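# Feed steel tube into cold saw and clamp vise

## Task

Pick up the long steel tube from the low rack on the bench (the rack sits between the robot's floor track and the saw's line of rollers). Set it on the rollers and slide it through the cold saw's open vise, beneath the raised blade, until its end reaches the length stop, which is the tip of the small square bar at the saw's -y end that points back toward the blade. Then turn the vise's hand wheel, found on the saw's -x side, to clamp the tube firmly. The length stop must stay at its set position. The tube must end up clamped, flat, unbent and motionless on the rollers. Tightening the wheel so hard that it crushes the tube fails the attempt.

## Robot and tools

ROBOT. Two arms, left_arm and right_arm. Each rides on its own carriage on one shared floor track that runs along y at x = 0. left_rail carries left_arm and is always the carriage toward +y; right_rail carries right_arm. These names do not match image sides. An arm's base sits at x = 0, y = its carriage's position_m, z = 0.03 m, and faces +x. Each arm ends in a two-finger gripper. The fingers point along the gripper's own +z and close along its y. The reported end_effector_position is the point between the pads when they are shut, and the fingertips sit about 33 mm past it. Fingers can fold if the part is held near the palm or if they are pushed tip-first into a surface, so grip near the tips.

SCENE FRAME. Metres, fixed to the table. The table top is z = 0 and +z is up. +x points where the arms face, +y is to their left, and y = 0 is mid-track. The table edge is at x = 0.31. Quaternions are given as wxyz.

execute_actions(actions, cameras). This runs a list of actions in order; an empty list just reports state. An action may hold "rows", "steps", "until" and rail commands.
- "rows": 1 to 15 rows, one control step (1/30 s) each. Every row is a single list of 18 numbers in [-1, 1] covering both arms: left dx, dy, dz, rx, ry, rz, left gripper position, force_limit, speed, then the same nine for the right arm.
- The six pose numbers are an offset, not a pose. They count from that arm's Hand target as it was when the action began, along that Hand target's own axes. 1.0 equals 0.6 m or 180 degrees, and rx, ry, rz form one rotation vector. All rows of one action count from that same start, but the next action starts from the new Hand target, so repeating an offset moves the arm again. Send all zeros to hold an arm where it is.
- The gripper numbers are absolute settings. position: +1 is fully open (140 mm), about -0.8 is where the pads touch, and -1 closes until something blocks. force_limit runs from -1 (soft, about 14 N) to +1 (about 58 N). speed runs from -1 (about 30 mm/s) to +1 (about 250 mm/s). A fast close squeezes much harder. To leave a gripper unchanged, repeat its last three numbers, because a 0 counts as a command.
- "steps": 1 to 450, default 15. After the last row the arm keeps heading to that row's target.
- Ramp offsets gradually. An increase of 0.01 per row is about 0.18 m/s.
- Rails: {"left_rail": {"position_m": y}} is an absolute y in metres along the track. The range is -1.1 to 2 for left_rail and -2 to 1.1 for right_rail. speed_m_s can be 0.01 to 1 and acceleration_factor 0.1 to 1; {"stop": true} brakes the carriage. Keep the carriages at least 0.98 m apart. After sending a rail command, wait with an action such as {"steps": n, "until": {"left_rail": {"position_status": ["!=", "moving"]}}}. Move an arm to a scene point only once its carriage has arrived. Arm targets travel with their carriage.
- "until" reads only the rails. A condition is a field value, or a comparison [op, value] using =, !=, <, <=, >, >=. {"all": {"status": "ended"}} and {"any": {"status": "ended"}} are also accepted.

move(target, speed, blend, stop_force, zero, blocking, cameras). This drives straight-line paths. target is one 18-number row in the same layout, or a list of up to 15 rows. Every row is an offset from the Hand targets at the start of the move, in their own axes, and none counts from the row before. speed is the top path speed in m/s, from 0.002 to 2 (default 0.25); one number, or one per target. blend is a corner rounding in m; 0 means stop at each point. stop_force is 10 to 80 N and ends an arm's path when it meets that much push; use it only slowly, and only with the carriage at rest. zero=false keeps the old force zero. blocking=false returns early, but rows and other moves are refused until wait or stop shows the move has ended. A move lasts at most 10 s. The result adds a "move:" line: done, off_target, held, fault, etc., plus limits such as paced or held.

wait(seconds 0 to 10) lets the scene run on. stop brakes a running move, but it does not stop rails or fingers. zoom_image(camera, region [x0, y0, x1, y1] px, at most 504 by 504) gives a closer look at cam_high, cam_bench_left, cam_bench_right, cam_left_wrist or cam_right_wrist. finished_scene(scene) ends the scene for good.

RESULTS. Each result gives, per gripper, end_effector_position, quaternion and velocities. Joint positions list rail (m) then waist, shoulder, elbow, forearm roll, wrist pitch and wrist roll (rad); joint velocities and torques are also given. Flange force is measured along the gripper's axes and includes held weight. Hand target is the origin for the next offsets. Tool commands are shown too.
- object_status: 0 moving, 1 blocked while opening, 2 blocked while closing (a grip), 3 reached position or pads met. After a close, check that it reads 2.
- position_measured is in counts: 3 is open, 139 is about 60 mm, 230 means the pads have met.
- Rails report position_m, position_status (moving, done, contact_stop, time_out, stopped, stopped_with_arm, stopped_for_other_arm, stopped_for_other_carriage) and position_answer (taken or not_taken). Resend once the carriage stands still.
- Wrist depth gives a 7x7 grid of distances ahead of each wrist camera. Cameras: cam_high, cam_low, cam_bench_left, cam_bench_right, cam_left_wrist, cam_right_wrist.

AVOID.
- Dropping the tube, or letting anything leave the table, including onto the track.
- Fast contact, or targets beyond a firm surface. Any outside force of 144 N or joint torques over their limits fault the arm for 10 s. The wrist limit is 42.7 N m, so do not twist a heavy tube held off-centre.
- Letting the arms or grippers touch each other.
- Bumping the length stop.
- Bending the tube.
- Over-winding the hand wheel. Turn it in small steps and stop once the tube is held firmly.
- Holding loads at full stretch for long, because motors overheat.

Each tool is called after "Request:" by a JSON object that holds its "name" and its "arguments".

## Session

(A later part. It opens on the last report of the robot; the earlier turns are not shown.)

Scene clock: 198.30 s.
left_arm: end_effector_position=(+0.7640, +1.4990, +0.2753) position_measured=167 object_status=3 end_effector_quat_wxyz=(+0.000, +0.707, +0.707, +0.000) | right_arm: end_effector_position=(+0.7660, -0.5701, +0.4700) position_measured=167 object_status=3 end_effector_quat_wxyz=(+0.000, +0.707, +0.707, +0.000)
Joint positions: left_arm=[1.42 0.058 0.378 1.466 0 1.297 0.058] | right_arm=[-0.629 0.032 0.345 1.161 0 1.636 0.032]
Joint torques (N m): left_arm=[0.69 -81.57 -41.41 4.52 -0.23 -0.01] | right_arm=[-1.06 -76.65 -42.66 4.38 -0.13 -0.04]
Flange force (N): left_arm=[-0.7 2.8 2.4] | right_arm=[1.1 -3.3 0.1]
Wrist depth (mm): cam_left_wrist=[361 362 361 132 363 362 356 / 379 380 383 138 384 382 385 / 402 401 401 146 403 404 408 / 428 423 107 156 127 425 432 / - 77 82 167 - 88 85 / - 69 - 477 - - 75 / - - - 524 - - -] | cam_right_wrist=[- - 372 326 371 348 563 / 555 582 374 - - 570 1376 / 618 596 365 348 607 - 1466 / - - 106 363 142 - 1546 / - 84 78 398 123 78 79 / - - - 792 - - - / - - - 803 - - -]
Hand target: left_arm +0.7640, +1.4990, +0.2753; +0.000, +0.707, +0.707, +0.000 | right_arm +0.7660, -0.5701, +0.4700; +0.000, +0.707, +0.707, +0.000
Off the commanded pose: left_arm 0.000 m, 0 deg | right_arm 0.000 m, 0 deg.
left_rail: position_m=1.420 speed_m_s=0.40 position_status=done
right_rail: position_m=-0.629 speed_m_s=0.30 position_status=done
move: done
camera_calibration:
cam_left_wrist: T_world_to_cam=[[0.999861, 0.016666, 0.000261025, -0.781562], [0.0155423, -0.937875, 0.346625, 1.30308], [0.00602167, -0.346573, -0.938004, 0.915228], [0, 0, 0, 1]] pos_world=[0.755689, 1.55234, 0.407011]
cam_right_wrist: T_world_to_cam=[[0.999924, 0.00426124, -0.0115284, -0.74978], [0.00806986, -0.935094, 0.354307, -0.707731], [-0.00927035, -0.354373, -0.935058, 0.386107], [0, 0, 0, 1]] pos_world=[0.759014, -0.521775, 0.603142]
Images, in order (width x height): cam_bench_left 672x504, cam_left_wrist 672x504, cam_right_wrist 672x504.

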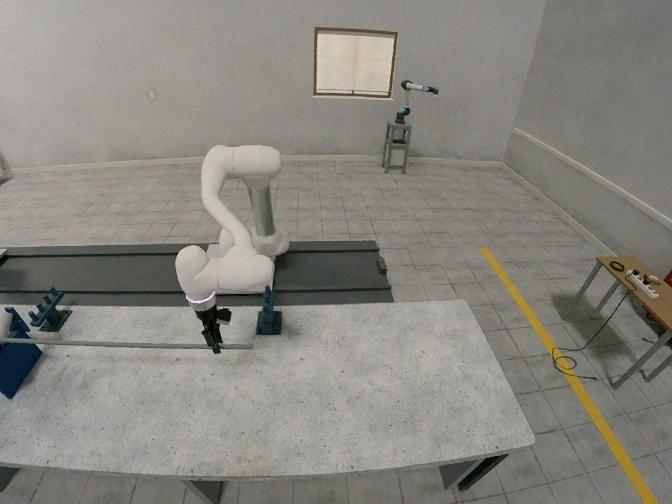

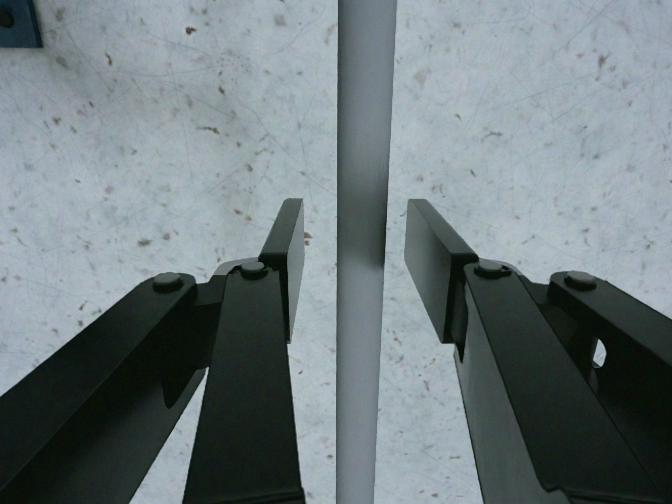

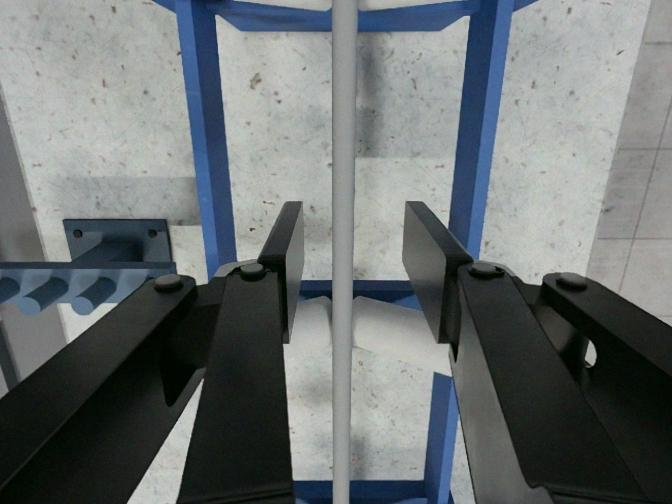

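Request:
{"name": "move", "arguments": {"target": [0,0.0028,0.002,0,0,0,-0.3,-0.5,-1,-0.01,-0.065,0.07,0,-0.33,0,-0.3,-0.5,-1], "speed": 0.25, "cameras": []}}

Request:
{"name": "execute_actions", "arguments": {"actions": [{"rows":[[0,0,0,0,0,0,-1,-0.85,-1,0,0,0,0,0,0,-0.3,-0.5,-1]],"steps":75}]}}

Request:
{"name": "zoom_image", "arguments": {"camera": "cam_right_wrist", "region": [260, 0, 460, 200]}}

Scene clock: 211.27 s.
left_arm: end_effector_position=(+0.7657, +1.4990, +0.2741) position_measured=167 object_status=3 end_effector_quat_wxyz=(+0.000, +0.707, +0.707, +0.000) | right_arm: end_effector_position=(+0.7270, -0.5761, +0.4280) position_measured=167 object_status=3 end_effector_quat_wxyz=(+0.350, +0.614, +0.614, -0.350)
Joint positions: left_arm=[1.42 0.058 0.381 1.463 0 1.297 0.058] | right_arm=[-0.629 0.393 0.436 1.401 -0.942 1.756 0.436]
Joint torques (N m): left_arm=[0.86 -81.47 -41.35 4.52 -0.26 0] | right_arm=[-0.84 -83.19 -39.69 0.71 0.99 -0.02]
Flange force (N): left_arm=[-0.9 2.0 2.1] | right_arm=[0.4 -1.8 0.1]
Wrist depth (mm): cam_left_wrist=[360 360 360 131 363 360 362 / 378 380 381 138 381 381 382 / 401 402 401 146 403 406 407 / 421 422 107 154 126 427 430 / - 77 82 165 - 88 85 / - 69 - 184 - - 75 / - - - 193 - - -] | cam_right_wrist=[- - 314 312 310 329 1897 / - 889 305 323 336 310 2303 / - 1505 654 620 625 3825 3825 / 5374 4907 106 1152 143 4802 3825 / - 84 78 - - 78 78 / - - - 1240 - - - / - - - 3825 - - -]
Hand target: left_arm +0.7657, +1.4990, +0.2741; +0.000, +0.707, +0.707, +0.000 | right_arm +0.7270, -0.5761, +0.4280; +0.350, +0.614, +0.614, -0.350
Off the commanded pose: left_arm 0.000 m, 0 deg | right_arm 0.000 m, 0 deg.
left_rail: position_m=1.420 speed_m_s=0.40 position_status=done
right_rail: position_m=-0.629 speed_m_s=0.30 position_status=done
move: done
No camera images: "cameras" was empty.

Scene clock: 213.97 s.
left_arm: end_effector_position=(+0.7657, +1.4990, +0.2741) position_measured=202 object_status=2 end_effector_quat_wxyz=(+0.000, +0.707, +0.707, +0.000) | right_arm: end_effector_position=(+0.7270, -0.5761, +0.4280) position_measured=167 object_status=3 end_effector_quat_wxyz=(+0.350, +0.614, +0.614, -0.350)
Joint positions: left_arm=[1.42 0.058 0.381 1.463 0 1.297 0.058] | right_arm=[-0.629 0.393 0.436 1.401 -0.942 1.756 0.436]
Joint torques (N m): left_arm=[0.47 -81.43 -41.17 4.56 -0.26 0.07] | right_arm=[-1.07 -82.36 -39.85 0.57 1.03 -0.02]
Flange force (N): left_arm=[-0.6 2.5 2.1] | right_arm=[0.5 -3.3 0.6]
Wrist depth (mm): cam_left_wrist=[360 360 361 131 360 363 362 / 379 380 379 138 380 383 383 / 401 401 403 146 404 403 403 / 426 427 418 153 134 425 431 / 448 72 88 163 82 88 452 / - 65 - - - - 65 / - 64 - - - - 63] | cam_right_wrist=[- - 316 312 310 330 1865 / - - 305 325 354 308 2427 / - - 632 638 620 4259 3825 / - - 104 1140 143 5016 5130 / - 84 78 - - 78 78 / - - - - - - - / - - - - - - -]
Hand target: left_arm +0.7657, +1.4990, +0.2741; +0.000, +0.707, +0.707, +0.000 | right_arm +0.7270, -0.5761, +0.4280; +0.350, +0.614, +0.614, -0.350
Off the commanded pose: left_arm 0.000 m, 0 deg | right_arm 0.000 m, 0 deg.
left_rail: position_m=1.420 speed_m_s=0.40 position_status=done
right_rail: position_m=-0.629 speed_m_s=0.30 position_status=done
camera_calibration:
cam_left_wrist: T_world_to_cam=[[0.99986, 0.016701, 0.000354706, -0.783353], [0.0155426, -0.937875, 0.346626, 1.30347], [0.00612166, -0.346572, -0.938003, 0.914016], [0, 0, 0, 1]] pos_world=[0.757389, 1.55234, 0.405812]
cam_right_wrist: T_world_to_cam=[[0.999924, -0.00810221, -0.00929449, -0.719278], [0.00777196, -0.171047, 0.985232, -0.527813], [-0.00957235, -0.98523, -0.170971, -0.345998], [0, 0, 0, 1]] pos_world=[0.720013, -0.436996, 0.454177]

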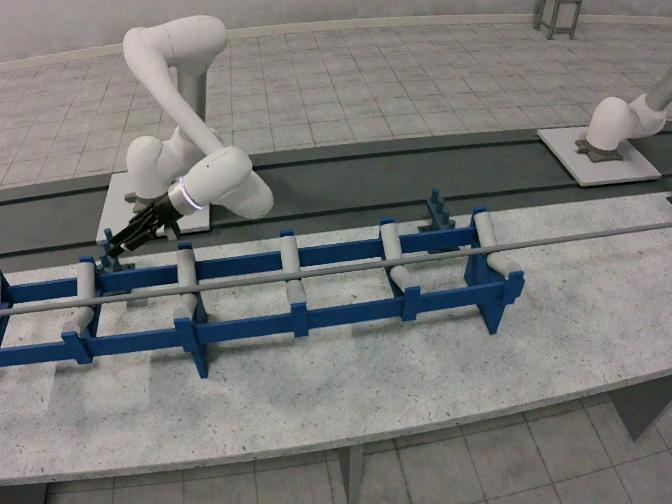

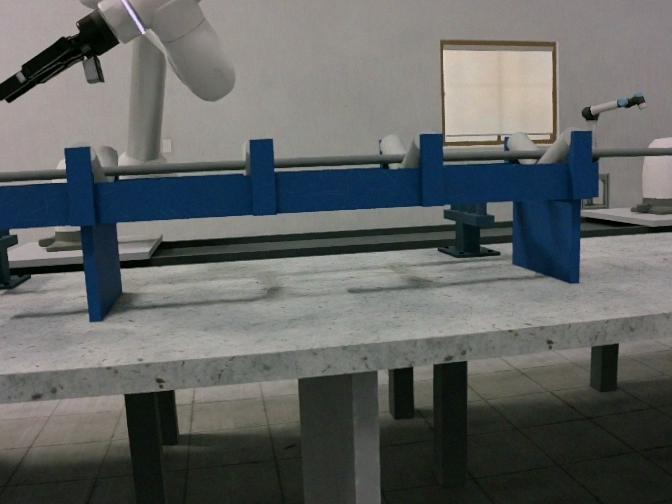

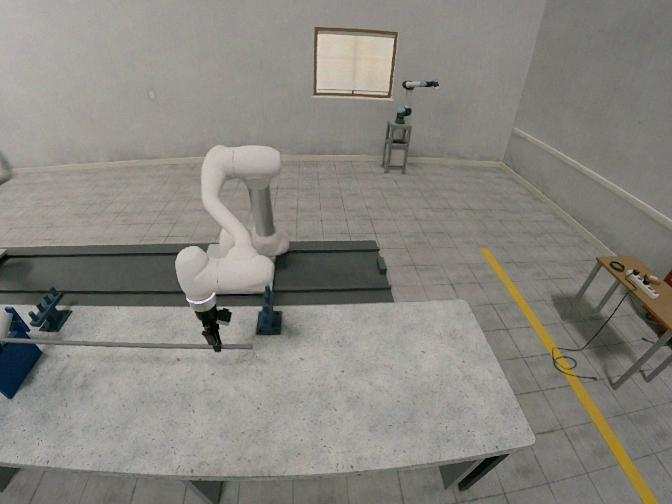

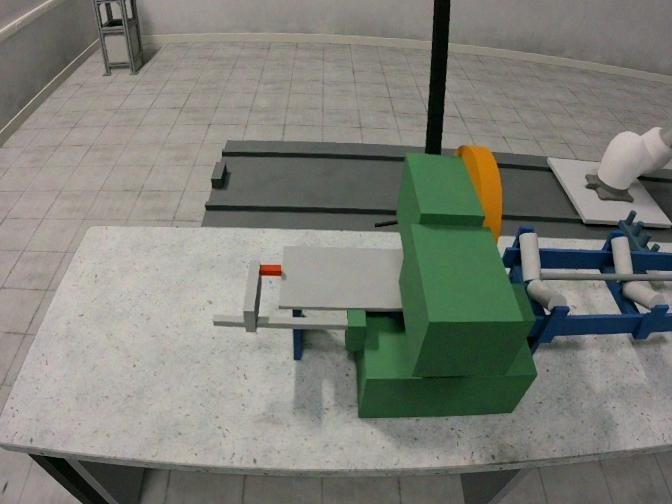

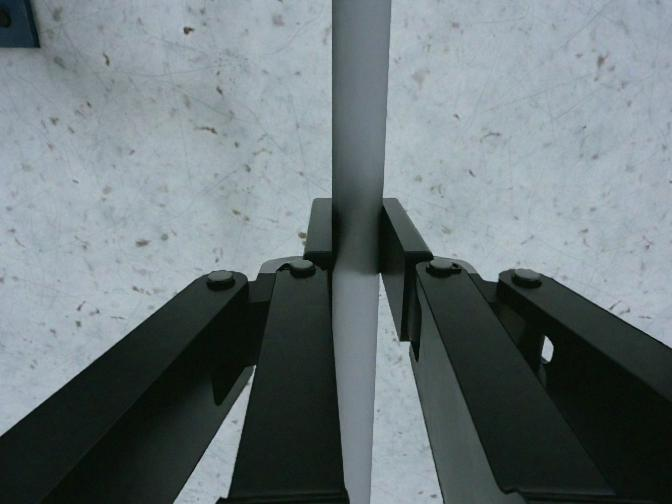

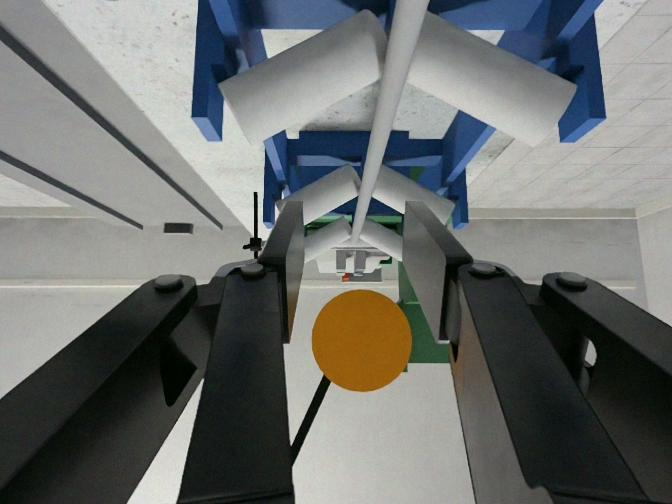

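Scaled by 2.520 from the camera's 672x504 image, which has a finer 960x720 frame.

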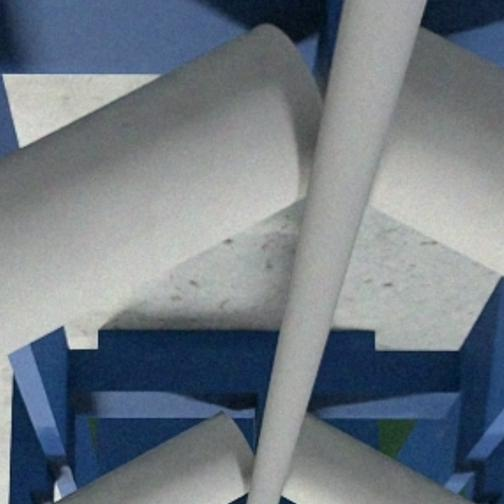

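Request:
{"name": "zoom_image", "arguments": {"camera": "cam_right_wrist", "region": [310, 200, 410, 300]}}

Request:
{"name": "zoom_image", "arguments": {"camera": "cam_right_wrist", "region": [220, 170, 290, 270]}}

Scaled by 5.040 from the camera's 672x504 image, which has a finer 960x720 frame.

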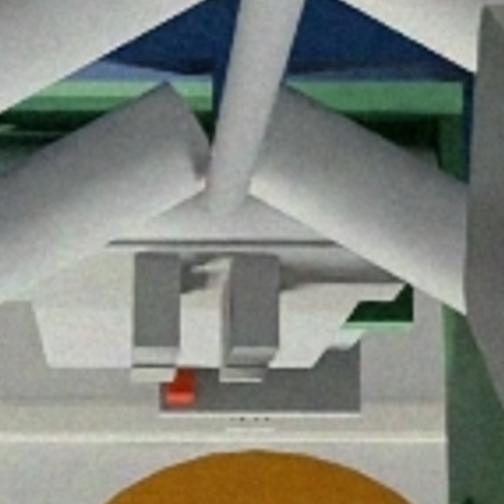

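Scaled by 5.040 from the camera's 672x504 image, which has a finer 960x720 frame.

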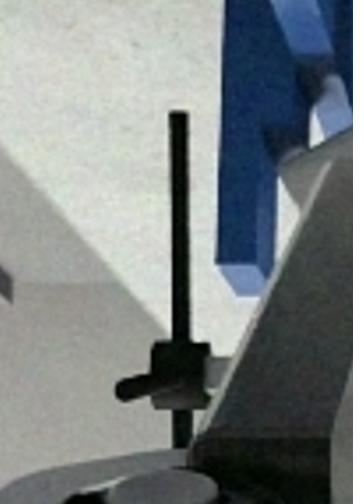

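Request:
{"name": "execute_actions", "arguments": {"actions": [{"left_rail":{"position_m":1.27,"speed_m_s":0.1,"acceleration_factor":0.2},"steps":150,"until":{"left_rail":{"position_status":["!=","moving"]}}}], "cameras": ["cam_bench_right","cam_right_wrist"]}}

Request:
{"name": "zoom_image", "arguments": {"camera": "cam_right_wrist", "region": [310, 200, 410, 300]}}

Scene clock: 226.87 s.
left_arm: end_effector_position=(+0.7657, +1.3490, +0.2741) position_measured=202 object_status=2 end_effector_quat_wxyz=(+0.000, +0.707, +0.707, +0.000) | right_arm: end_effector_position=(+0.7270, -0.5761, +0.4280) position_measured=167 object_status=3 end_effector_quat_wxyz=(+0.350, +0.614, +0.614, -0.350)
Joint positions: left_arm=[1.27 0.058 0.381 1.463 0 1.297 0.058] | right_arm=[-0.629 0.393 0.436 1.401 -0.942 1.756 0.436]
Joint torques (N m): left_arm=[0.7 -80.35 -40.56 4.57 -0.21 -0.02] | right_arm=[-1.08 -82.41 -39.86 0.59 1.02 -0.03]
Flange force (N): left_arm=[-0.6 2.0 0.8] | right_arm=[-0.6 -4.3 0.4]
Wrist depth (mm): cam_left_wrist=[358 358 360 131 360 362 364 / 378 379 379 138 381 383 383 / 401 401 403 146 403 405 406 / 427 428 417 153 134 425 432 / 448 72 88 162 82 88 446 / - 65 - - - - 65 / - 64 - - - - 63] | cam_right_wrist=[662 812 317 311 307 331 1806 / - 830 306 329 331 308 2351 / 4606 - 650 629 627 3825 3700 / 5643 5643 104 937 143 4426 2719 / - 84 78 - - 78 79 / - - - - - - - / - - - 3179 - - -]
Hand target: left_arm +0.7657, +1.3490, +0.2741; +0.000, +0.707, +0.707, +0.000 | right_arm +0.7270, -0.5761, +0.4280; +0.350, +0.614, +0.614, -0.350
Tool commands: left_gripper/position=-1.0 left_gripper/force_limit=-0.85 left_gripper/speed=-1.0 right_gripper/position=-0.3 right_gripper/force_limit=-0.5 right_gripper/speed=-1.0
Off the commanded pose: left_arm 0.000 m, 0 deg | right_arm 0.000 m, 0 deg.
left_rail: position_m=1.270 speed_m_s=0.10 position_status=done
right_rail: position_m=-0.629 speed_m_s=0.30 position_status=done
camera_calibration:
cam_right_wrist: T_world_to_cam=[[0.999924, -0.00810221, -0.00929449, -0.719278], [0.00777196, -0.171047, 0.985232, -0.527813], [-0.00957235, -0.98523, -0.170971, -0.345998], [0, 0, 0, 1]] pos_world=[0.720013, -0.436996, 0.454177]
Images, in order (width x height): cam_bench_right 672x504, cam_right_wrist 672x504.

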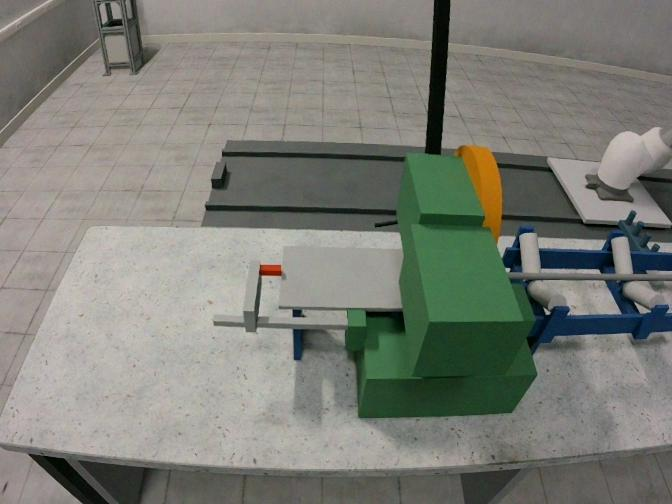

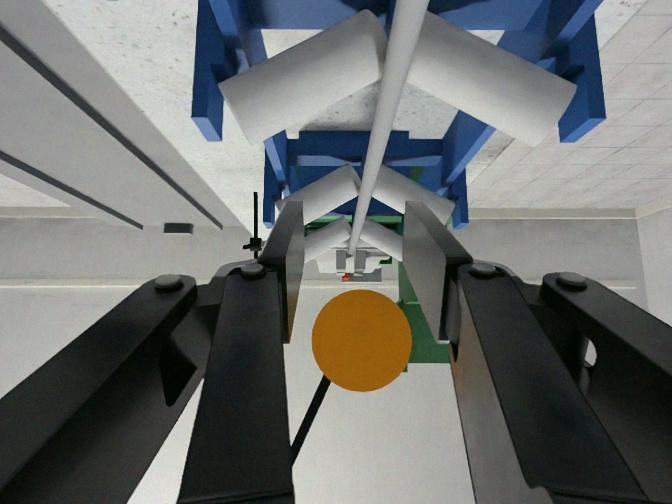

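Scaled by 5.040 from the camera's 672x504 image, which has a finer 960x720 frame.

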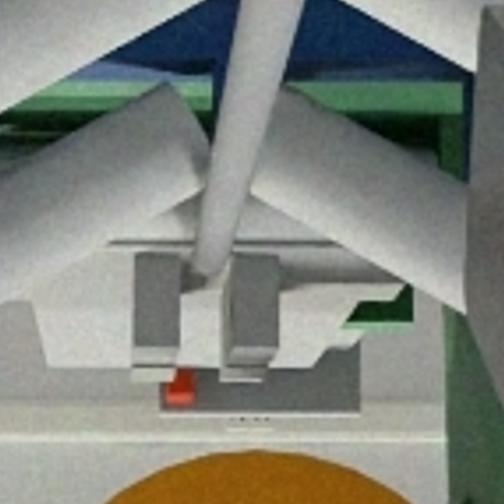

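Request:
{"name": "execute_actions", "arguments": {"actions": [{"left_rail":{"position_m":1.16,"speed_m_s":0.06,"acceleration_factor":0.2},"steps":200,"until":{"left_rail":{"position_status":["!=","moving"]}}}], "cameras": ["cam_bench_right","cam_right_wrist"]}}

Request:
{"name": "zoom_image", "arguments": {"camera": "cam_right_wrist", "region": [310, 200, 410, 300]}}

Scene clock: 233.13 s.
left_arm: end_effector_position=(+0.7657, +1.2390, +0.2741) position_measured=202 object_status=2 end_effector_quat_wxyz=(+0.000, +0.707, +0.707, +0.000) | right_arm: end_effector_position=(+0.7270, -0.5761, +0.4280) position_measured=167 object_status=3 end_effector_quat_wxyz=(+0.350, +0.614, +0.614, -0.350)
Joint positions: left_arm=[1.16 0.058 0.381 1.463 0 1.297 0.058] | right_arm=[-0.629 0.393 0.436 1.401 -0.942 1.756 0.436]
Joint torques (N m): left_arm=[0.52 -79.41 -39.66 4.61 -0.22 0.03] | right_arm=[-1.13 -82.33 -39.84 0.54 1 -0.06]
Flange force (N): left_arm=[-0.6 3.2 -0.1] | right_arm=[0.0 -3.3 0.3]
Wrist depth (mm): cam_left_wrist=[359 359 362 131 362 361 364 / 378 379 380 138 381 383 382 / 400 403 403 146 405 406 407 / 426 427 415 153 134 425 428 / 446 72 88 163 82 88 449 / - 65 - - - - 65 / - 64 - - - - 63] | cam_right_wrist=[- - 317 313 309 333 1850 / - - 303 325 358 308 2427 / 3319 - 630 632 622 4030 3891 / - 4907 104 952 143 4514 - / - 84 78 - - 78 78 / - - - - - - - / - - - - - - -]
Hand target: left_arm +0.7657, +1.2390, +0.2741; +0.000, +0.707, +0.707, +0.000 | right_arm +0.7270, -0.5761, +0.4280; +0.350, +0.614, +0.614, -0.350
Tool commands: left_gripper/position=-1.0 left_gripper/force_limit=-0.85 left_gripper/speed=-1.0 right_gripper/position=-0.3 right_gripper/force_limit=-0.5 right_gripper/speed=-1.0
Off the commanded pose: left_arm 0.000 m, 0 deg | right_arm 0.000 m, 0 deg.
left_rail: position_m=1.160 speed_m_s=0.06 position_status=done
right_rail: position_m=-0.629 speed_m_s=0.30 position_status=done
camera_calibration:
cam_right_wrist: T_world_to_cam=[[0.999924, -0.00810221, -0.00929449, -0.719277], [0.00777196, -0.171047, 0.985232, -0.527796], [-0.00957235, -0.98523, -0.170971, -0.345899], [0, 0, 0, 1]] pos_world=[0.720013, -0.436896, 0.454177]
Images, in order (width x height): cam_bench_right 672x504, cam_right_wrist 672x504.

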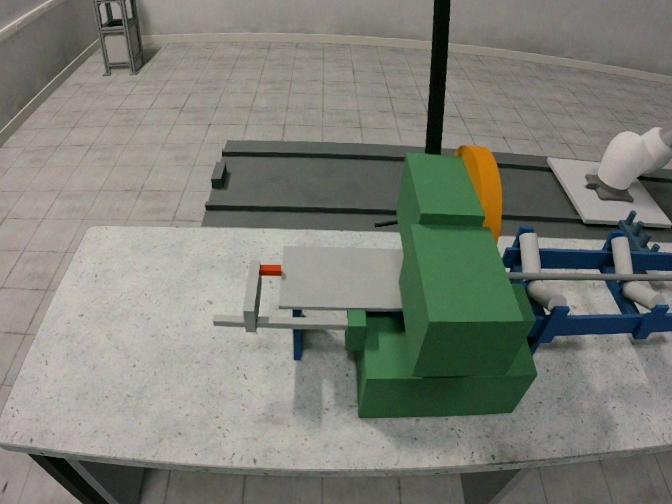

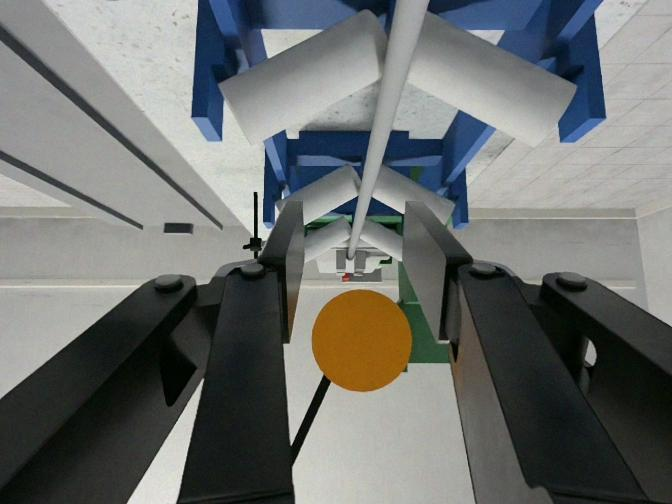

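Scaled by 5.040 from the camera's 672x504 image, which has a finer 960x720 frame.

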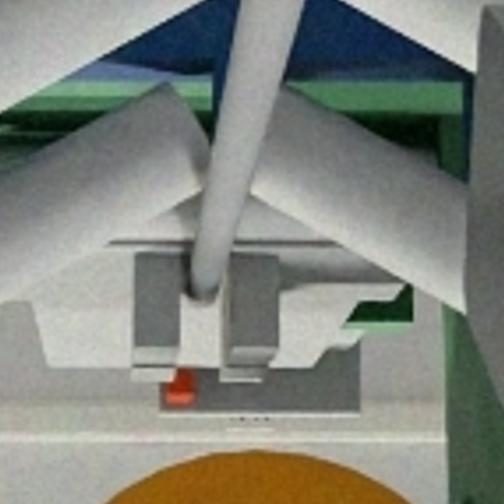

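Request:
{"name": "move", "arguments": {"target": [0,0,-0.0025,0,0,0,-1,-0.85,-1,0,0,0,0,0,0,-0.3,-0.5,-1], "speed": 0.02, "cameras": []}}

Request:
{"name": "execute_actions", "arguments": {"actions": [{"left_rail":{"position_m":0.95,"speed_m_s":0.07,"acceleration_factor":0.2},"steps":200,"until":{"left_rail":{"position_status":["!=","moving"]}}}], "cameras": ["cam_bench_right","cam_right_wrist"]}}

Request:
{"name": "zoom_image", "arguments": {"camera": "cam_right_wrist", "region": [310, 200, 410, 300]}}

Request:
{"name": "zoom_image", "arguments": {"camera": "cam_bench_right", "region": [230, 220, 430, 320]}}

Scene clock: 243.60 s.
left_arm: end_effector_position=(+0.7657, +1.2390, +0.2756) position_measured=202 object_status=2 end_effector_quat_wxyz=(+0.000, +0.707, +0.707, +0.000) | right_arm: end_effector_position=(+0.7270, -0.5761, +0.4280) position_measured=167 object_status=3 end_effector_quat_wxyz=(+0.350, +0.614, +0.614, -0.350)
Joint positions: left_arm=[1.16 0.058 0.381 1.462 0 1.299 0.058] | right_arm=[-0.629 0.393 0.436 1.401 -0.942 1.756 0.436]
Joint torques (N m): left_arm=[0.89 -80.67 -40.41 4.58 -0.22 0.05] | right_arm=[-1.2 -82.43 -39.9 0.57 1.01 -0.03]
Flange force (N): left_arm=[-1.0 3.3 1.0] | right_arm=[-0.1 -3.9 0.3]
Wrist depth (mm): cam_left_wrist=[361 360 363 131 362 363 366 / 382 380 381 138 382 383 386 / 402 405 405 146 406 406 406 / 426 428 422 153 134 424 433 / 449 72 88 163 82 88 448 / - 65 - - - - 65 / - 64 - - - - 63] | cam_right_wrist=[- 634 313 311 310 331 1835 / - - 303 329 337 308 2303 / 4802 1546 1060 630 632 3891 3825 / - - 104 1096 143 - 4514 / - 84 78 - - 78 78 / - - - - - - - / - - - - - - -]
Hand target: left_arm +0.7657, +1.2390, +0.2756; +0.000, +0.707, +0.707, +0.000 | right_arm +0.7270, -0.5761, +0.4280; +0.350, +0.614, +0.614, -0.350
Off the commanded pose: left_arm 0.000 m, 0 deg | right_arm 0.000 m, 0 deg.
left_rail: position_m=1.160 speed_m_s=0.06 position_status=done
right_rail: position_m=-0.629 speed_m_s=0.30 position_status=done
move: done
No camera images: "cameras" was empty.

Scene clock: 247.40 s.
left_arm: end_effector_position=(+0.7657, +1.0290, +0.2756) position_measured=202 object_status=2 end_effector_quat_wxyz=(+0.000, +0.707, +0.707, +0.000) | right_arm: end_effector_position=(+0.7270, -0.5761, +0.4280) position_measured=167 object_status=3 end_effector_quat_wxyz=(+0.350, +0.614, +0.614, -0.350)
Joint positions: left_arm=[0.95 0.058 0.381 1.462 0 1.299 0.058] | right_arm=[-0.629 0.393 0.436 1.401 -0.942 1.756 0.436]
Joint torques (N m): left_arm=[0.78 -78.22 -38.84 4.49 -0.18 0.07] | right_arm=[-1 -82.22 -39.93 0.57 1.02 -0.03]
Flange force (N): left_arm=[-0.9 2.8 -2.2] | right_arm=[-0.4 -4.2 0.7]
Wrist depth (mm): cam_left_wrist=[360 361 360 131 363 364 366 / 380 380 381 138 382 385 385 / 404 403 406 146 407 408 405 / 425 429 420 153 134 427 435 / 453 72 88 163 82 88 451 / - 65 - 174 - - 65 / - 64 - - - - 63] | cam_right_wrist=[- 605 316 311 312 332 1806 / - - 306 326 541 310 2376 / - - 585 630 620 4030 3825 / 5130 4606 104 1075 143 5374 - / - 84 78 - - 78 78 / - - - - - - - / - - - - - - -]
Hand target: left_arm +0.7657, +1.0290, +0.2756; +0.000, +0.707, +0.707, +0.000 | right_arm +0.7270, -0.5761, +0.4280; +0.350, +0.614, +0.614, -0.350
Tool commands: left_gripper/position=-1.0 left_gripper/force_limit=-0.85 left_gripper/speed=-1.0 right_gripper/position=-0.3 right_gripper/force_limit=-0.5 right_gripper/speed=-1.0
Off the commanded pose: left_arm 0.000 m, 0 deg | right_arm 0.000 m, 0 deg.
left_rail: position_m=0.950 speed_m_s=0.07 position_status=done
right_rail: position_m=-0.629 speed_m_s=0.30 position_status=done
camera_calibration:
cam_right_wrist: T_world_to_cam=[[0.999924, -0.00810221, -0.00929449, -0.719277], [0.00777196, -0.171047, 0.985232, -0.527796], [-0.00957235, -0.98523, -0.170971, -0.345899], [0, 0, 0, 1]] pos_world=[0.720013, -0.436896, 0.454177]
Images, in order (width x height): cam_bench_right 672x504, cam_right_wrist 672x504.

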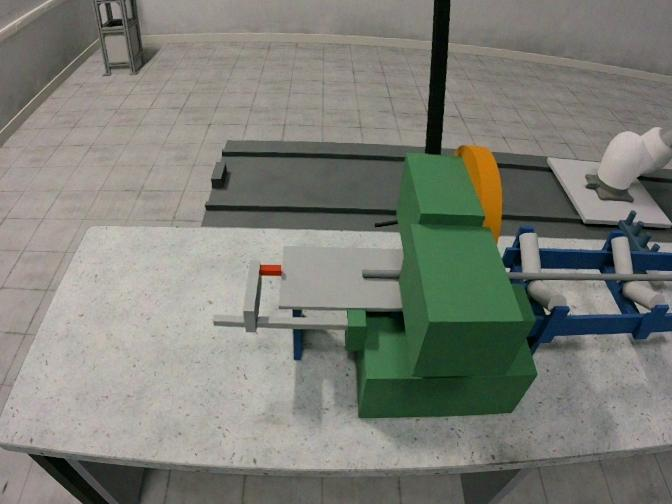

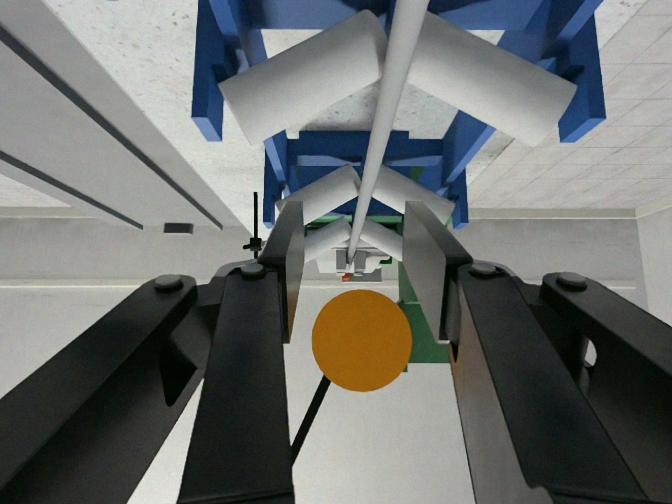

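Scaled by 5.040 from the camera's 672x504 image, which has a finer 960x720 frame.

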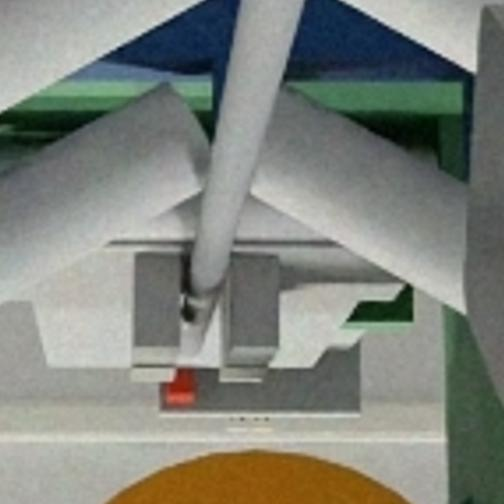

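Scaled by 2.520 from the camera's 672x504 image, which has a finer 960x720 frame.

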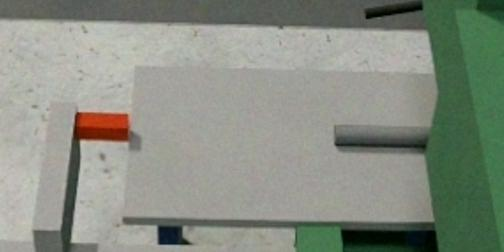

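Request:
{"name": "move", "arguments": {"target": [0,0,-0.004,0,0,0,-1,-0.85,-1,0,0,0,0,0,0,-0.3,-0.5,-1], "speed": 0.02, "cameras": []}}

Request:
{"name": "execute_actions", "arguments": {"actions": [{"left_rail":{"position_m":0.80,"speed_m_s":0.06,"acceleration_factor":0.2},"steps":200,"until":{"left_rail":{"position_status":["!=","moving"]}}}], "cameras": ["cam_bench_right"]}}

Request:
{"name": "zoom_image", "arguments": {"camera": "cam_bench_right", "region": [250, 235, 350, 285]}}

Scene clock: 255.77 s.
left_arm: end_effector_position=(+0.7657, +1.0290, +0.2780) position_measured=202 object_status=2 end_effector_quat_wxyz=(+0.000, +0.707, +0.707, +0.000) | right_arm: end_effector_position=(+0.7270, -0.5761, +0.4280) position_measured=167 object_status=3 end_effector_quat_wxyz=(+0.350, +0.614, +0.614, -0.350)
Joint positions: left_arm=[0.95 0.058 0.38 1.459 0 1.303 0.058] | right_arm=[-0.629 0.393 0.436 1.401 -0.942 1.756 0.436]
Joint torques (N m): left_arm=[0.86 -82.9 -42.34 4.37 -0.18 0.06] | right_arm=[-1.16 -82.45 -39.84 0.57 1.01 -0.03]
Flange force (N): left_arm=[-1.1 2.1 3.9] | right_arm=[-0.7 -3.9 0.0]
Wrist depth (mm): cam_left_wrist=[363 363 362 131 363 365 366 / 383 385 384 137 386 386 386 / 404 407 405 145 408 411 409 / 430 429 420 153 134 428 444 / 453 72 88 163 82 88 450 / - 65 - - - - 65 / - 64 - - - - 63] | cam_right_wrist=[660 592 316 310 312 329 1913 / - - 305 327 334 305 2280 / - - 623 630 620 4030 3825 / 4514 - 104 960 143 5374 3891 / - 84 78 - - 78 79 / - - - - - - - / - - - - - - -]
Hand target: left_arm +0.7657, +1.0290, +0.2780; +0.000, +0.707, +0.707, +0.000 | right_arm +0.7270, -0.5761, +0.4280; +0.350, +0.614, +0.614, -0.350
Off the commanded pose: left_arm 0.000 m, 0 deg | right_arm 0.000 m, 0 deg.
left_rail: position_m=0.950 speed_m_s=0.07 position_status=done
right_rail: position_m=-0.629 speed_m_s=0.30 position_status=done
move: done
No camera images: "cameras" was empty.

Scene clock: 259.00 s.
left_arm: end_effector_position=(+0.7657, +0.8790, +0.2780) position_measured=202 object_status=2 end_effector_quat_wxyz=(+0.000, +0.707, +0.707, +0.000) | right_arm: end_effector_position=(+0.7270, -0.5761, +0.4280) position_measured=167 object_status=3 end_effector_quat_wxyz=(+0.350, +0.614, +0.614, -0.350)
Joint positions: left_arm=[0.8 0.058 0.38 1.459 0 1.303 0.058] | right_arm=[-0.629 0.393 0.436 1.401 -0.942 1.756 0.436]
Joint torques (N m): left_arm=[0.72 -82.94 -42.45 4.38 -0.17 0.04] | right_arm=[-1.06 -82.47 -39.86 0.57 1.02 -0.02]
Flange force (N): left_arm=[-0.7 2.1 4.3] | right_arm=[-0.1 -3.8 0.5]
Wrist depth (mm): cam_left_wrist=[362 362 363 131 364 366 367 / 403 383 383 138 386 386 385 / 405 406 408 146 407 411 408 / 428 431 420 153 134 428 439 / 450 72 88 163 82 88 452 / - 65 - 175 - - 65 / - 64 - - - - 63] | cam_right_wrist=[- - 314 313 310 330 1820 / - - 306 332 340 314 2376 / - - 630 629 625 3825 3762 / - - 104 948 143 4907 4606 / - 84 78 - - 78 78 / - - - 1090 - - - / - - - 3319 - - -]
Hand target: left_arm +0.7657, +0.8790, +0.2780; +0.000, +0.707, +0.707, +0.000 | right_arm +0.7270, -0.5761, +0.4280; +0.350, +0.614, +0.614, -0.350
Tool commands: left_gripper/position=-1.0 left_gripper/force_limit=-0.85 left_gripper/speed=-1.0 right_gripper/position=-0.3 right_gripper/force_limit=-0.5 right_gripper/speed=-1.0
Off the commanded pose: left_arm 0.000 m, 0 deg | right_arm 0.000 m, 0 deg.
left_rail: position_m=0.800 speed_m_s=0.06 position_status=done
right_rail: position_m=-0.629 speed_m_s=0.30 position_status=done
Images, in order (width x height): cam_bench_right 672x504.

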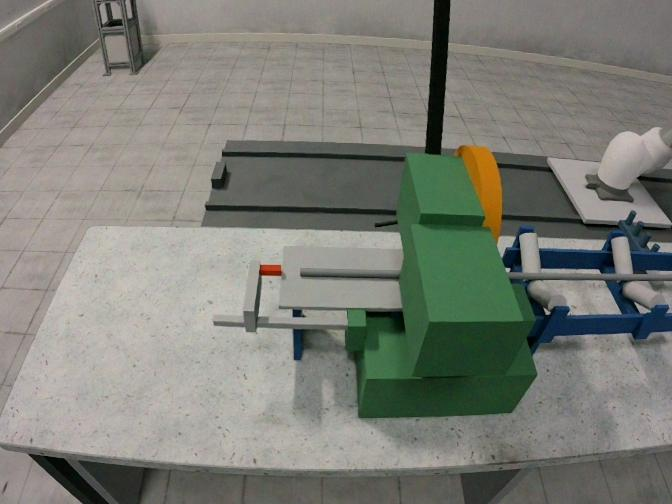

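Scaled by 5.040 from the camera's 672x504 image, which has a finer 960x720 frame.

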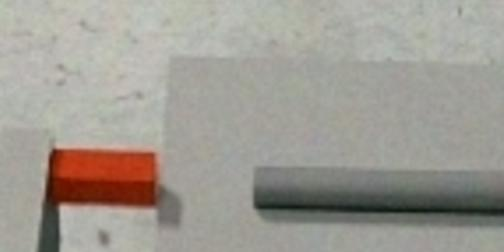

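Request:
{"name": "execute_actions", "arguments": {"actions": [{"left_rail":{"position_m":0.765,"speed_m_s":0.04,"acceleration_factor":0.2},"steps":200,"until":{"left_rail":{"position_status":["!=","moving"]}}}], "cameras": ["cam_bench_right"]}}

Request:
{"name": "zoom_image", "arguments": {"camera": "cam_bench_right", "region": [250, 235, 350, 285]}}

Scene clock: 265.97 s.
left_arm: end_effector_position=(+0.7657, +0.8440, +0.2780) position_measured=202 object_status=2 end_effector_quat_wxyz=(+0.000, +0.707, +0.707, +0.000) | right_arm: end_effector_position=(+0.7270, -0.5761, +0.4280) position_measured=167 object_status=3 end_effector_quat_wxyz=(+0.350, +0.614, +0.614, -0.350)
Joint positions: left_arm=[0.765 0.058 0.38 1.459 0 1.303 0.058] | right_arm=[-0.629 0.393 0.436 1.401 -0.942 1.756 0.436]
Joint torques (N m): left_arm=[0.75 -82.91 -42.53 4.36 -0.16 0.02] | right_arm=[-1.05 -82.22 -39.98 0.57 1 -0.02]
Flange force (N): left_arm=[-1.0 2.0 4.4] | right_arm=[0.3 -3.6 0.7]
Wrist depth (mm): cam_left_wrist=[361 363 364 131 365 366 365 / 381 382 384 138 384 387 386 / 405 407 404 145 408 406 408 / 430 431 420 153 134 427 430 / 453 72 88 163 82 88 456 / - 65 - - - - 65 / - 64 - - - - 63] | cam_right_wrist=[- - 317 309 315 332 1865 / - - 306 322 340 313 2303 / 3583 - 1117 625 615 3825 3960 / - 5016 105 1194 143 - 5016 / - 84 78 - - 78 78 / - - - 4702 - - - / - - - - - - -]
Hand target: left_arm +0.7657, +0.8440, +0.2780; +0.000, +0.707, +0.707, +0.000 | right_arm +0.7270, -0.5761, +0.4280; +0.350, +0.614, +0.614, -0.350
Tool commands: left_gripper/position=-1.0 left_gripper/force_limit=-0.85 left_gripper/speed=-1.0 right_gripper/position=-0.3 right_gripper/force_limit=-0.5 right_gripper/speed=-1.0
Off the commanded pose: left_arm 0.000 m, 0 deg | right_arm 0.000 m, 0 deg.
left_rail: position_m=0.765 speed_m_s=0.04 position_status=done
right_rail: position_m=-0.629 speed_m_s=0.30 position_status=done
Images, in order (width x height): cam_bench_right 672x504.

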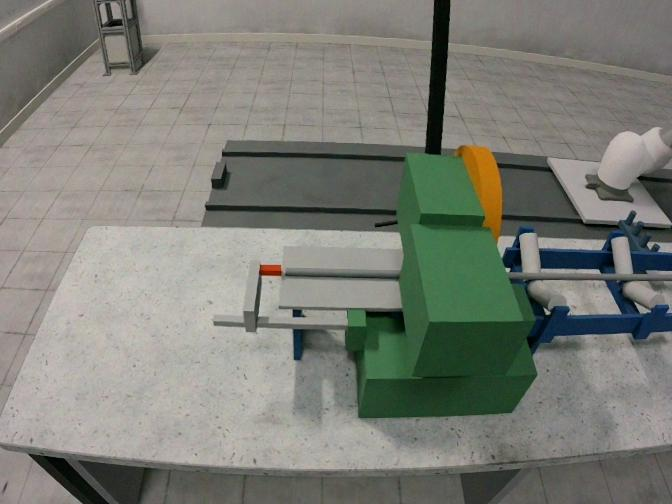

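Scaled by 5.040 from the camera's 672x504 image, which has a finer 960x720 frame.

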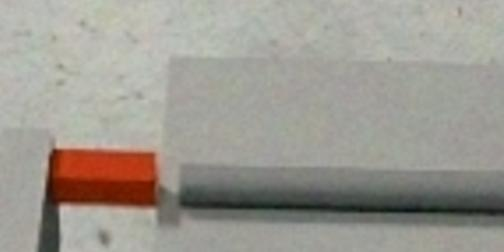

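Request:
{"name": "move", "arguments": {"target": [-0.0115,0,0,0,0,0,-1,-0.85,-1,0,0,0,0,0,0,-0.3,-0.5,-1], "speed": 0.02, "cameras": []}}

Request:
{"name": "move", "arguments": {"target": [-0.022,0,0,0,0,0,-1,-0.85,-1,0,0,0,0,0,0,-0.3,-0.5,-1], "speed": 0.004, "stop_force": 10, "cameras": ["cam_bench_right"]}}

Request:
{"name": "zoom_image", "arguments": {"camera": "cam_bench_right", "region": [250, 235, 350, 285]}}

Scene clock: 270.77 s.
left_arm: end_effector_position=(+0.7657, +0.8371, +0.2780) position_measured=202 object_status=2 end_effector_quat_wxyz=(+0.000, +0.707, +0.707, +0.000) | right_arm: end_effector_position=(+0.7270, -0.5761, +0.4280) position_measured=167 object_status=3 end_effector_quat_wxyz=(+0.350, +0.614, +0.614, -0.350)
Joint positions: left_arm=[0.765 0.049 0.379 1.46 0 1.303 0.049] | right_arm=[-0.629 0.393 0.436 1.401 -0.942 1.756 0.436]
Joint torques (N m): left_arm=[0.02 -83.23 -42.29 4.17 -0.18 0.12] | right_arm=[-1.13 -82.48 -39.93 0.55 1 -0.04]
Flange force (N): left_arm=[0.3 3.2 4.4] | right_arm=[0.2 -3.8 0.4]
Wrist depth (mm): cam_left_wrist=[363 364 363 131 366 365 365 / 383 382 382 137 385 386 386 / 403 407 405 145 406 408 410 / 431 431 422 153 134 430 433 / 451 72 88 163 82 88 454 / - 65 - 175 - - 65 / - 64 - - - - 63] | cam_right_wrist=[- 703 314 312 312 330 1929 / - 921 305 322 518 309 2565 / - - 1220 641 622 4104 3960 / 6270 4702 104 899 143 - - / - 84 78 - - 78 78 / - - - 3050 - - - / - - - - - - -]
Hand target: left_arm +0.7657, +0.8371, +0.2780; +0.000, +0.707, +0.707, +0.000 | right_arm +0.7270, -0.5761, +0.4280; +0.350, +0.614, +0.614, -0.350
Off the commanded pose: left_arm 0.000 m, 0 deg | right_arm 0.000 m, 0 deg.
left_rail: position_m=0.765 speed_m_s=0.04 position_status=done
right_rail: position_m=-0.629 speed_m_s=0.30 position_status=done
move: done
No camera images: "cameras" was empty.

Scene clock: 272.53 s.
left_arm: end_effector_position=(+0.7657, +0.8325, +0.2780) position_measured=202 object_status=2 end_effector_quat_wxyz=(+0.000, +0.707, +0.707, +0.000) | right_arm: end_effector_position=(+0.7270, -0.5761, +0.4280) position_measured=167 object_status=3 end_effector_quat_wxyz=(+0.350, +0.614, +0.614, -0.350)
Joint positions: left_arm=[0.765 0.043 0.378 1.461 0 1.302 0.043] | right_arm=[-0.629 0.393 0.436 1.401 -0.942 1.756 0.436]
Joint torques (N m): left_arm=[-10.2 -83.15 -42.11 -0.04 0.03 0.02] | right_arm=[-0.94 -82.44 -39.94 0.56 0.99 -0.04]
Flange force (N): left_arm=[13.5 3.1 4.6] | right_arm=[-0.1 -3.8 0.6]
Wrist depth (mm): cam_left_wrist=[362 362 364 131 366 367 366 / 381 383 385 138 386 385 386 / 403 408 407 146 409 411 409 / 428 426 419 153 134 429 435 / 452 72 88 163 82 88 455 / - 65 - - - - 65 / - 64 - - - - 63] | cam_right_wrist=[- - 319 312 311 331 1835 / - - 306 331 494 308 2376 / - - 1055 623 623 3960 3825 / 4907 5374 104 965 143 5016 - / - 84 78 - - 78 78 / - - - 4030 - - - / - - - - - - -]
Hand target: left_arm +0.7657, +0.8325, +0.2780; +0.000, +0.707, +0.707, +0.000 (not the last commanded pose) | right_arm +0.7270, -0.5761, +0.4280; +0.350, +0.614, +0.614, -0.350
Off the commanded pose: left_arm 0.009 m, 0 deg | right_arm 0.000 m, 0 deg.
left_rail: position_m=0.765 speed_m_s=0.04 position_status=done
right_rail: position_m=-0.629 speed_m_s=0.30 position_status=done
move: contact (left_arm)
Images, in order (width x height): cam_bench_right 672x504.

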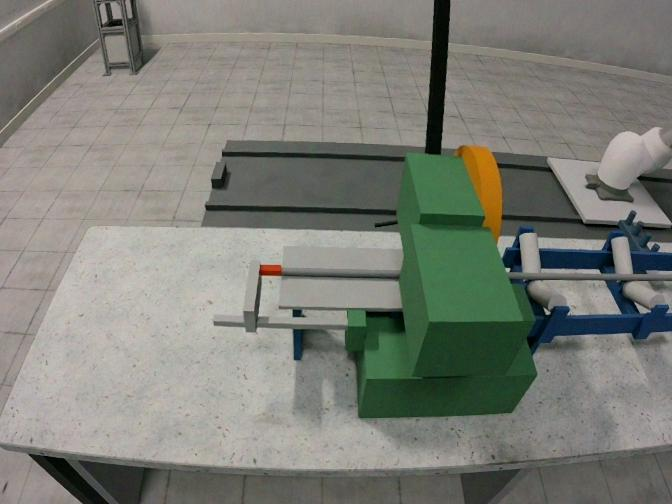

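Scaled by 5.040 from the camera's 672x504 image, which has a finer 960x720 frame.

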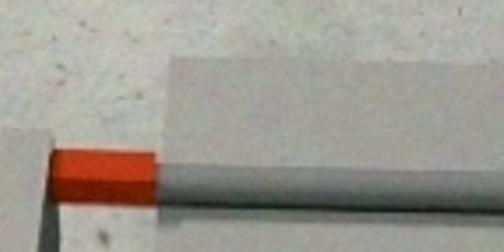

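Request:
{"name": "move", "arguments": {"target": [0,0,0,0,0,0,-1,-0.85,-1,0,-0.58,0,0,0,0,-0.8,-0.5,0], "speed": 0.25, "cameras": []}}

Request:
{"name": "execute_actions", "arguments": {"actions": [{"right_rail":{"position_m":-1.2,"speed_m_s":0.3,"acceleration_factor":0.5},"steps":120,"until":{"right_rail":{"position_status":["!=","moving"]}}}], "cameras": ["cam_bench_right","cam_right_wrist"]}}

Scene clock: 283.30 s.
left_arm: end_effector_position=(+0.7657, +0.8325, +0.2780) position_measured=202 object_status=2 end_effector_quat_wxyz=(+0.000, +0.707, +0.707, +0.000) | right_arm: end_effector_position=(+0.3790, -0.5761, +0.4279) position_measured=229 object_status=3 end_effector_quat_wxyz=(+0.350, +0.614, +0.614, -0.350)
Joint positions: left_arm=[0.765 0.043 0.378 1.461 0 1.302 0.043] | right_arm=[-0.629 0.662 -0.02 1.967 -0.794 1.881 0.692]
Joint torques (N m): left_arm=[-10 -83.1 -42.11 -0.1 0 -0.01] | right_arm=[-1.17 -33.66 -38.04 1.32 1.48 0.06]
Flange force (N): left_arm=[13.3 3.3 4.7] | right_arm=[-0.4 -4.4 1.2]
Wrist depth (mm): cam_left_wrist=[362 363 365 131 364 366 366 / 385 381 383 138 383 385 386 / 405 406 406 146 408 408 411 / 429 430 423 153 134 428 432 / 453 72 88 163 82 88 451 / - 65 - - - - 65 / - 64 - - - - 63] | cam_right_wrist=[- - - - 712 712 338 / - - - 948 885 540 388 / 3700 6100 1456 - 956 625 650 / - - - 115 929 914 4802 / 4606 - 87 73 89 78 5249 / - - - - - 73 62 / - - - - - - -]
Hand target: left_arm +0.7657, +0.8325, +0.2780; +0.000, +0.707, +0.707, +0.000 | right_arm +0.3790, -0.5761, +0.4279; +0.350, +0.614, +0.614, -0.350
Off the commanded pose: left_arm 0.000 m, 0 deg | right_arm 0.000 m, 0 deg.
left_rail: position_m=0.765 speed_m_s=0.04 position_status=done
right_rail: position_m=-0.629 speed_m_s=0.30 position_status=done
move: done
No camera images: "cameras" was empty.

Scene clock: 286.43 s.
left_arm: end_effector_position=(+0.7657, +0.8325, +0.2780) position_measured=202 object_status=2 end_effector_quat_wxyz=(+0.000, +0.707, +0.707, +0.000) | right_arm: end_effector_position=(+0.3790, -1.1471, +0.4279) position_measured=229 object_status=3 end_effector_quat_wxyz=(+0.350, +0.614, +0.614, -0.350)
Joint positions: left_arm=[0.765 0.043 0.378 1.461 0 1.302 0.043] | right_arm=[-1.2 0.662 -0.02 1.967 -0.794 1.881 0.692]
Joint torques (N m): left_arm=[-10.15 -83.24 -42.07 -0.19 0.03 -0.01] | right_arm=[-1.16 -33.9 -37.58 1.29 1.56 -0.05]
Flange force (N): left_arm=[13.7 3.3 4.7] | right_arm=[0.1 -3.1 0.1]
Wrist depth (mm): cam_left_wrist=[362 365 363 131 364 364 367 / 383 380 383 136 383 384 385 / 405 406 406 146 407 408 408 / 430 430 420 152 134 428 437 / 451 72 88 163 82 88 451 / - 65 - - - - 65 / - 64 - - - - 63] | cam_right_wrist=[710 680 656 694 - 600 361 / - - - - - 470 355 / 3891 3050 1505 - 638 666 560 / - - - 115 112 1070 670 / 3960 - 87 73 89 78 580 / - - - - - 72 62 / - - - - - - -]
Hand target: left_arm +0.7657, +0.8325, +0.2780; +0.000, +0.707, +0.707, +0.000 | right_arm +0.3790, -1.1471, +0.4279; +0.350, +0.614, +0.614, -0.350
Tool commands: left_gripper/position=-1.0 left_gripper/force_limit=-0.85 left_gripper/speed=-1.0 right_gripper/position=-0.8 right_gripper/force_limit=-0.5 right_gripper/speed=+0.0
Off the commanded pose: left_arm 0.000 m, 0 deg | right_arm 0.000 m, 0 deg.
left_rail: position_m=0.765 speed_m_s=0.04 position_status=done
right_rail: position_m=-1.200 speed_m_s=0.30 position_status=done
camera_calibration:
cam_right_wrist: T_world_to_cam=[[0.999924, -0.00810221, -0.00929449, -0.375931], [0.00777196, -0.171047, 0.985232, -0.62266], [-0.00957235, -0.98523, -0.170971, -0.911814], [0, 0, 0, 1]] pos_world=[0.372013, -1.0079, 0.454077]
Images, in order (width x height): cam_bench_right 672x504, cam_right_wrist 672x504.

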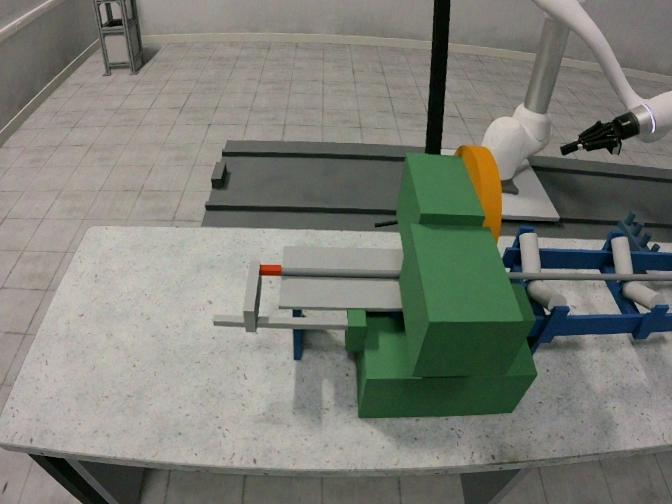

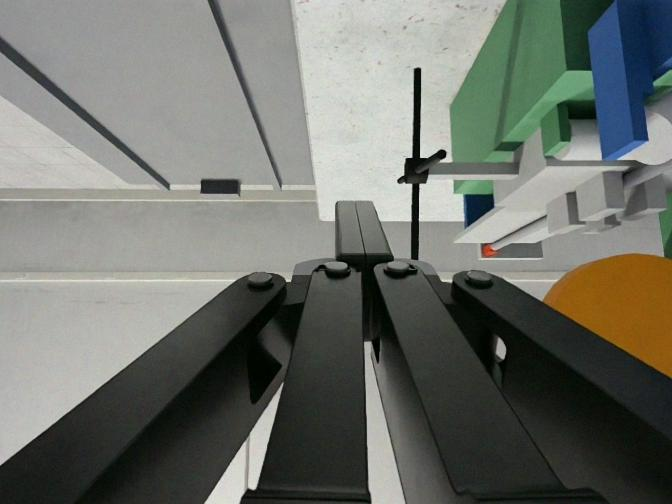

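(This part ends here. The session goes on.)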